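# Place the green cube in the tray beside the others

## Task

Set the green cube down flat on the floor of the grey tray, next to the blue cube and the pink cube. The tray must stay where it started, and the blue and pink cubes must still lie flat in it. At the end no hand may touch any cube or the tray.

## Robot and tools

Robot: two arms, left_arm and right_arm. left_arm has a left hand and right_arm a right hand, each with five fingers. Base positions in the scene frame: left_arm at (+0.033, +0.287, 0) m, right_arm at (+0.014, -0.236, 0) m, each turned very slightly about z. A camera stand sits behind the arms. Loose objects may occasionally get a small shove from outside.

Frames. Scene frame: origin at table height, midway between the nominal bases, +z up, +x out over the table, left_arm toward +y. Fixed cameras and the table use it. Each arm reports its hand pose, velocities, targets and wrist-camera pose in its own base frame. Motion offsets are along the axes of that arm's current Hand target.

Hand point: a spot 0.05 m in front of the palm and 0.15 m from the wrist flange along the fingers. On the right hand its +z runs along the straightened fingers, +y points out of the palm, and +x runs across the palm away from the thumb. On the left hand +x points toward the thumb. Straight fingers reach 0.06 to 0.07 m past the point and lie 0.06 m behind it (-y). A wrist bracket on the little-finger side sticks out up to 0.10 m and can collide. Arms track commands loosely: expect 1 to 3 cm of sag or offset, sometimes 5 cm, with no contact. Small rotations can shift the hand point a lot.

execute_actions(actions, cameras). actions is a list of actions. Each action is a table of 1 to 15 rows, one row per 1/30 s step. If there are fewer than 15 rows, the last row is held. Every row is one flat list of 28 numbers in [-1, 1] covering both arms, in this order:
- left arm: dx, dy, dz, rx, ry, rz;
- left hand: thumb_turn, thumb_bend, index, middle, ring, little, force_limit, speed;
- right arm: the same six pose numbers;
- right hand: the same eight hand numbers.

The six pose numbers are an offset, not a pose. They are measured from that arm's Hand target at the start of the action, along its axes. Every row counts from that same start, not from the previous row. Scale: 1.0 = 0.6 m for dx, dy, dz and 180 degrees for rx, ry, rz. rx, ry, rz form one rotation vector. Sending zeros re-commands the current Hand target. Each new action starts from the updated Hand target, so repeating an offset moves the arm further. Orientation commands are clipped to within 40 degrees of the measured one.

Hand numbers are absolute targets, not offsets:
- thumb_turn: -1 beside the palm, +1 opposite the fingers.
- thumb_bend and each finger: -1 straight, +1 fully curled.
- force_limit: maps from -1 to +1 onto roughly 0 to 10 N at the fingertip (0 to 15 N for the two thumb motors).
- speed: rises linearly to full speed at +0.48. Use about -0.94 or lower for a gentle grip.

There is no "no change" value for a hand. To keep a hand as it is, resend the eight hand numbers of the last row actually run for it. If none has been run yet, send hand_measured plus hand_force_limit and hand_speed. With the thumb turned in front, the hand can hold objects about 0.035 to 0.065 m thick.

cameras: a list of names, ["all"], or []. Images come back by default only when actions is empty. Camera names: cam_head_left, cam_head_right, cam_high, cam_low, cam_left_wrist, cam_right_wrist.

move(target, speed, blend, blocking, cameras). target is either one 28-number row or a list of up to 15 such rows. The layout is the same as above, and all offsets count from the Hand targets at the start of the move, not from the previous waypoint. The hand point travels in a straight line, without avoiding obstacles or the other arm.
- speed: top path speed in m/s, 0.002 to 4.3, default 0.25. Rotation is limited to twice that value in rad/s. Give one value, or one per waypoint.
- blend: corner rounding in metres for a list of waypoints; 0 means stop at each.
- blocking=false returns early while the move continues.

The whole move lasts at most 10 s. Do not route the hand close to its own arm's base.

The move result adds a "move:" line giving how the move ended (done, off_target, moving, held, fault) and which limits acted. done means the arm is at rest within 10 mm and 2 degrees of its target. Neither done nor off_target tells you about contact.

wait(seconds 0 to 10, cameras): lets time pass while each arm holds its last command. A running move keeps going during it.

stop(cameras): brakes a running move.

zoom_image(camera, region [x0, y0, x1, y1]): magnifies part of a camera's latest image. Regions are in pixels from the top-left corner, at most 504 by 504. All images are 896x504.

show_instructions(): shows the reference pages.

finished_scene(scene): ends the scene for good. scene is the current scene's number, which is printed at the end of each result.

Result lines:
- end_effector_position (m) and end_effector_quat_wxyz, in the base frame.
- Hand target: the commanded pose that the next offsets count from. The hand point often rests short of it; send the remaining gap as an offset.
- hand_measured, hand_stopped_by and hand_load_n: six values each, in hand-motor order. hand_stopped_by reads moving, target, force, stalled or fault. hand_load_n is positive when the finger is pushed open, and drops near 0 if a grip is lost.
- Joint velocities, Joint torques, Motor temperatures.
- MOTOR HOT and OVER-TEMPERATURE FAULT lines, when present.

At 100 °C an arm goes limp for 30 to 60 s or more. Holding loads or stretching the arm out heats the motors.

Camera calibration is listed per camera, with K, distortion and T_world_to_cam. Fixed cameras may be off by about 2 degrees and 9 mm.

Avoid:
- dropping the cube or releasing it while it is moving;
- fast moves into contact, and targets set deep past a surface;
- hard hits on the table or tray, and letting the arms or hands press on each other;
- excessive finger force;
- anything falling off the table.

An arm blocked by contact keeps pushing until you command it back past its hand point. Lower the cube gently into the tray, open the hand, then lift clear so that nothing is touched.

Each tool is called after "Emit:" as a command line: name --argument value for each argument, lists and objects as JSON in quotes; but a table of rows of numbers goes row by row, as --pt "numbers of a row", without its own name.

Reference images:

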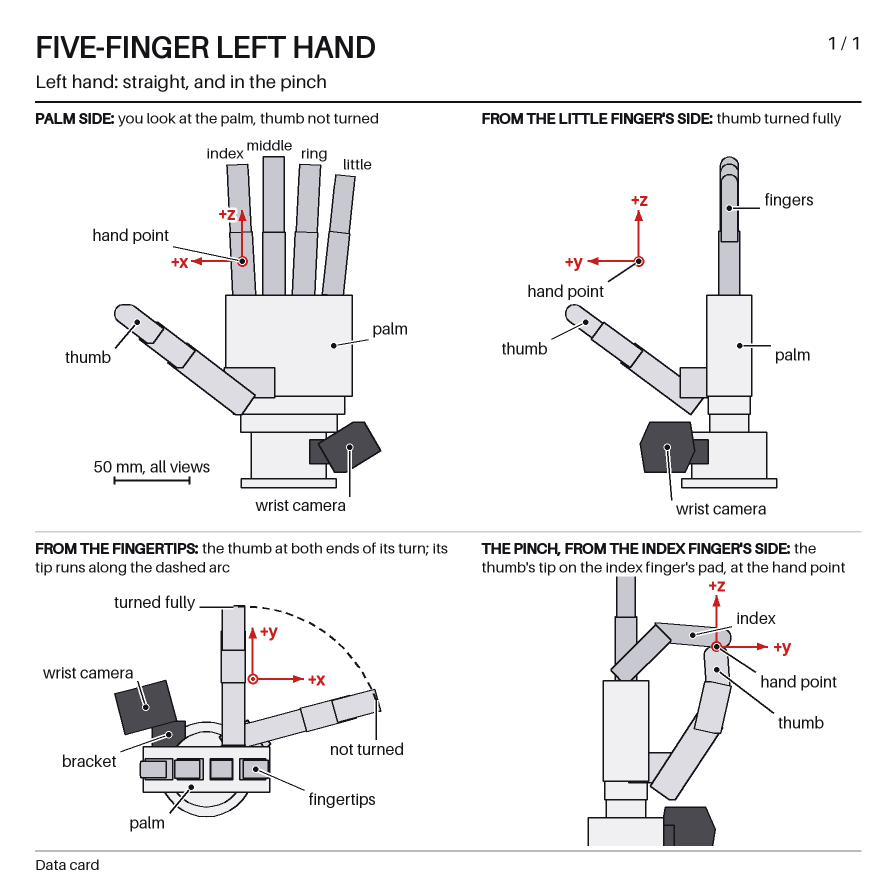

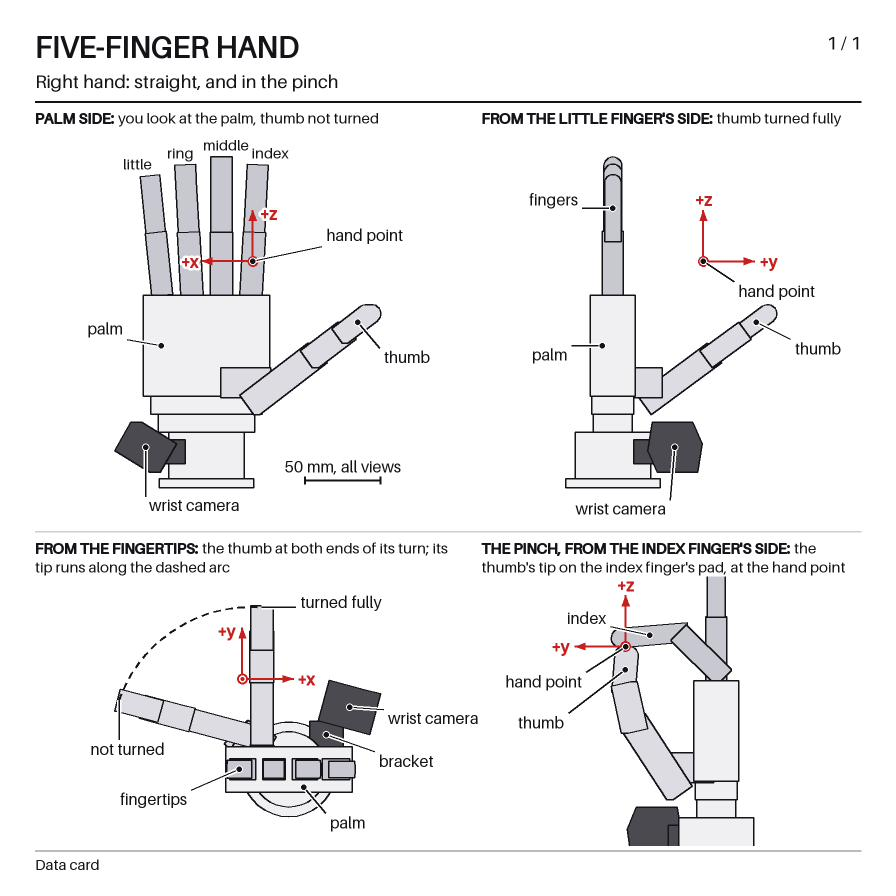

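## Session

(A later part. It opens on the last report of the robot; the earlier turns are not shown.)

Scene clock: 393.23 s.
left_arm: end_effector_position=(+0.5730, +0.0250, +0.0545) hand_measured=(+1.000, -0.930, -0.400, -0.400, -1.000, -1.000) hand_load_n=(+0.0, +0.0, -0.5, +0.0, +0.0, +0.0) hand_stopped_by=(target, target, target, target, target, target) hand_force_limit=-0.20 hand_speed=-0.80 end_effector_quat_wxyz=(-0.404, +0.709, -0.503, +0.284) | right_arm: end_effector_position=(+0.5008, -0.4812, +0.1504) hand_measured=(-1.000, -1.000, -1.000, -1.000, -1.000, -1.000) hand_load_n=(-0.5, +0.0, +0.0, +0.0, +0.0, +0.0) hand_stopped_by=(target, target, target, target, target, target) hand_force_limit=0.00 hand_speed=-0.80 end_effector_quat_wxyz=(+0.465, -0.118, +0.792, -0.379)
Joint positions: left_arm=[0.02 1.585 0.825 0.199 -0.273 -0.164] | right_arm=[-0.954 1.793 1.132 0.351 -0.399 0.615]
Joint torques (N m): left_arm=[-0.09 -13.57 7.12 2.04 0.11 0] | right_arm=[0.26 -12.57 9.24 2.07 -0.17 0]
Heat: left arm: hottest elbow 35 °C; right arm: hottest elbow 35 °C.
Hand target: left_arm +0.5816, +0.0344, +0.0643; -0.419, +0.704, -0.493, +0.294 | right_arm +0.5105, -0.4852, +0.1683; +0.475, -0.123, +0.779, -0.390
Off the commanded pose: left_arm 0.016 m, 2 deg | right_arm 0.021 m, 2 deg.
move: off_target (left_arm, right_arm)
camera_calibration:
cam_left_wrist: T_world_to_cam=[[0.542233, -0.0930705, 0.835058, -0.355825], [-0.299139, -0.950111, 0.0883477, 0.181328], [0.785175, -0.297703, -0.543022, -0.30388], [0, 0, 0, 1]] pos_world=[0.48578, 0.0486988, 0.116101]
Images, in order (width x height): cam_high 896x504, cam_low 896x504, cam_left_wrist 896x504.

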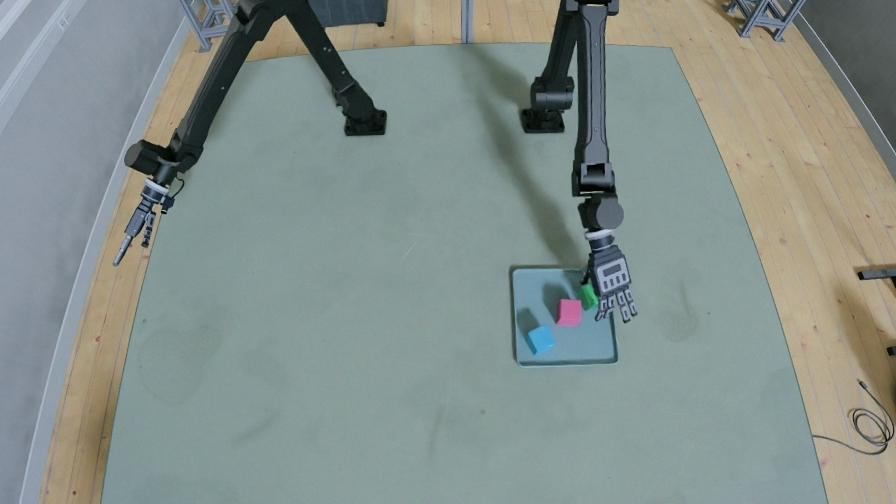

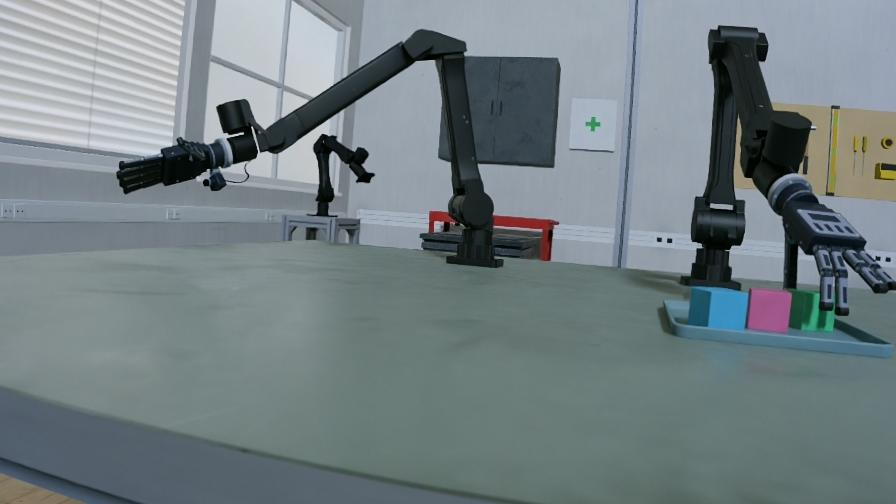

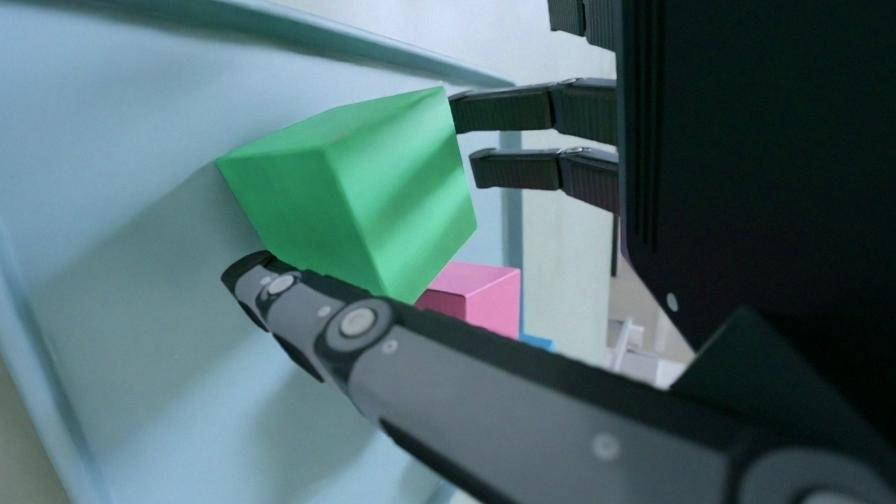

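Emit:
move --pt "0.0153 -0.1477 -0.0773 0 0 0 1 -1 -0.7 -0.7 -1 -1 -0.2 0 0 0 0 0 0 0 -1 -1 -1 -1 -1 -1 0 -0.8" --speed 0.1 --cameras '["cam_high","cam_low","cam_left_wrist","cam_head_left"]'

Emit:
zoom_image --camera "cam_low" --region '[640, 120, 896, 370]'

Emit:
zoom_image --camera "cam_high" --region '[500, 210, 680, 390]'

Scene clock: 405.97 s.
left_arm: end_effector_position=(+0.5600, +0.0262, +0.1162) hand_measured=(+1.000, -1.000, -0.700, -0.700, -1.000, -1.000) hand_load_n=(+0.0, +0.0, +0.0, +0.0, +0.0, +0.0) hand_stopped_by=(target, target, target, target, target, target) hand_force_limit=-0.20 hand_speed=0.00 end_effector_quat_wxyz=(-0.395, +0.716, -0.510, +0.267) | right_arm: end_effector_position=(+0.5008, -0.4812, +0.1504) hand_measured=(-1.000, -1.000, -1.000, -1.000, -1.000, -1.000) hand_load_n=(+0.0, +0.5, +0.0, +0.0, +0.0, +0.0) hand_stopped_by=(target, target, target, target, target, target) hand_force_limit=0.00 hand_speed=-0.80 end_effector_quat_wxyz=(+0.465, -0.118, +0.792, -0.379)
Joint positions: left_arm=[0.02 1.445 0.896 -0.055 -0.281 -0.164] | right_arm=[-0.954 1.793 1.132 0.351 -0.399 0.615]
Joint torques (N m): left_arm=[-1.55 -16.03 13.23 0.58 -0.15 -0.11] | right_arm=[0.26 -12.57 9.21 2.06 -0.17 0]
Heat: left arm: hottest elbow 34 °C; right arm: hottest elbow 35 °C.
Hand target: left_arm +0.5861, +0.0262, +0.1643; -0.419, +0.704, -0.493, +0.294 | right_arm +0.5105, -0.4852, +0.1683; +0.475, -0.123, +0.779, -0.390
Off the commanded pose: left_arm 0.055 m, 5 deg | right_arm 0.021 m, 2 deg.
move: off_target (left_arm, right_arm)
camera_calibration:
cam_left_wrist: T_world_to_cam=[[0.578222, -0.092197, 0.810654, -0.417576], [-0.289058, -0.952295, 0.0978723, 0.166515], [0.762958, -0.290918, -0.577288, -0.243555], [0, 0, 0, 1]] pos_world=[0.475406, 0.0492179, 0.181611]
Images, in order (width x height): cam_head_left 896x504, cam_high 896x504, cam_low 896x504, cam_left_wrist 896x504.

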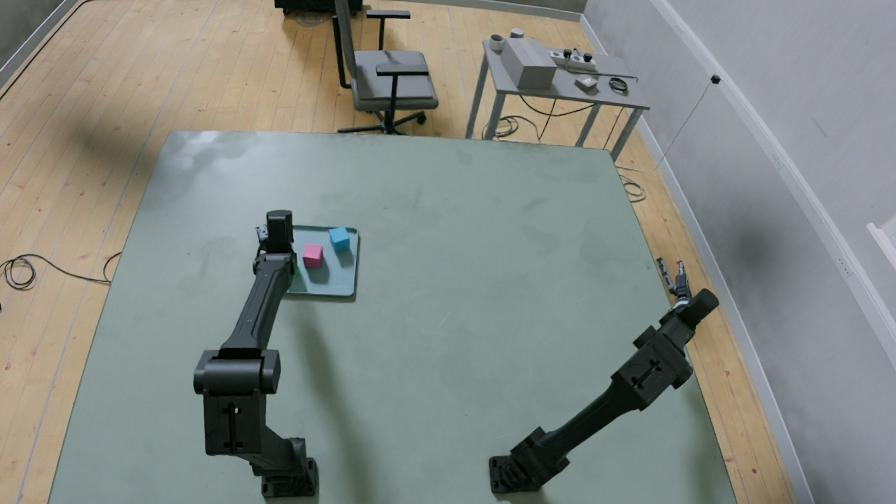

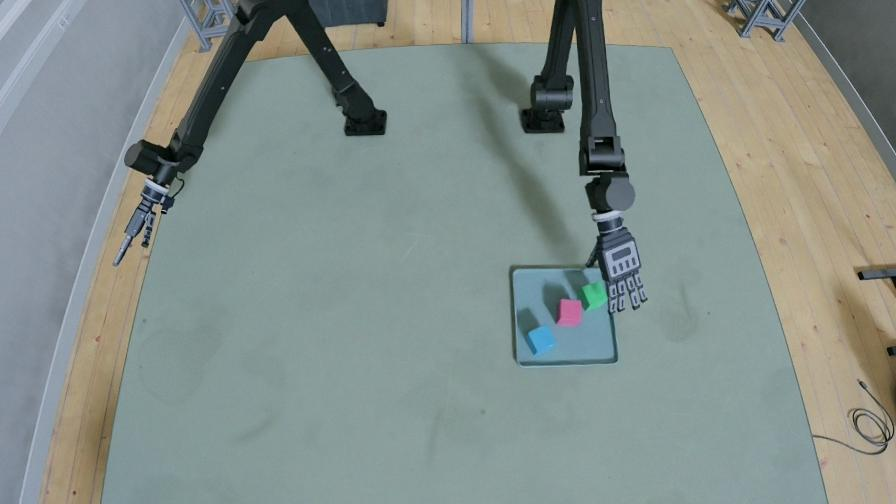

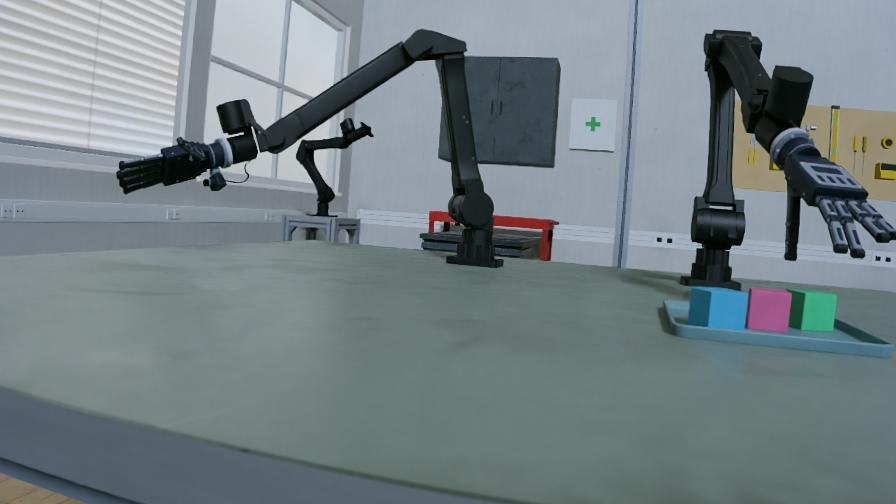

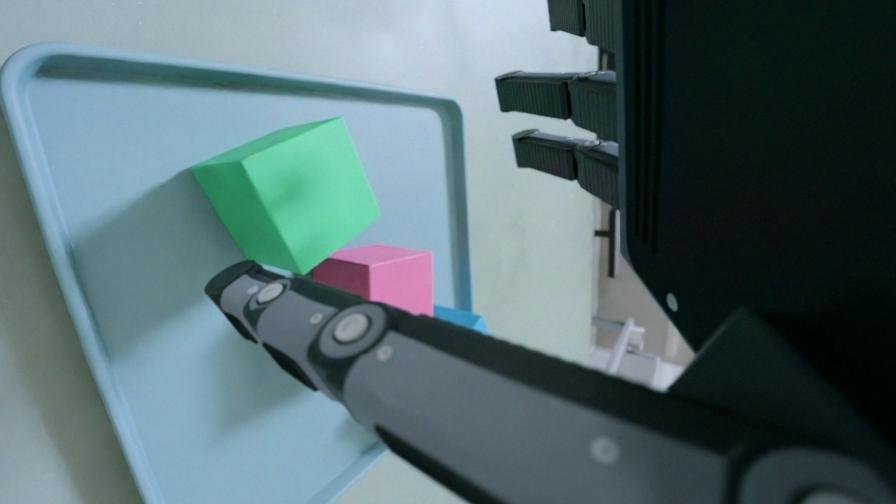

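Scaled by 1.969 from the camera's 896x504 image, which has a finer 1280x720 frame.

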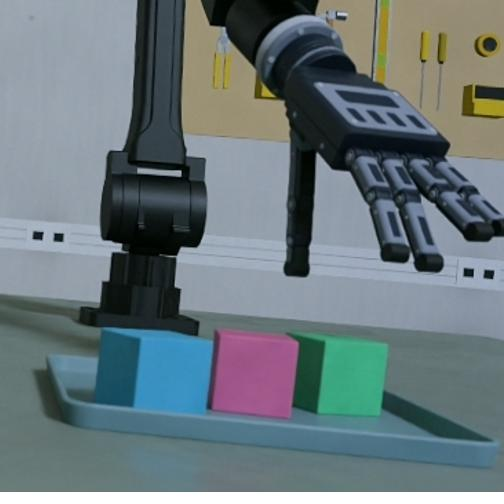

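Scaled by 2.800 from the camera's 896x504 image, which has a finer 1280x720 frame.

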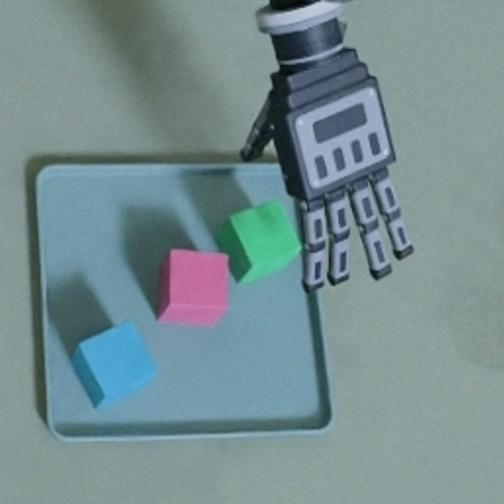

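Emit:
finished_scene --scene 2

The scene is finished: the task was done.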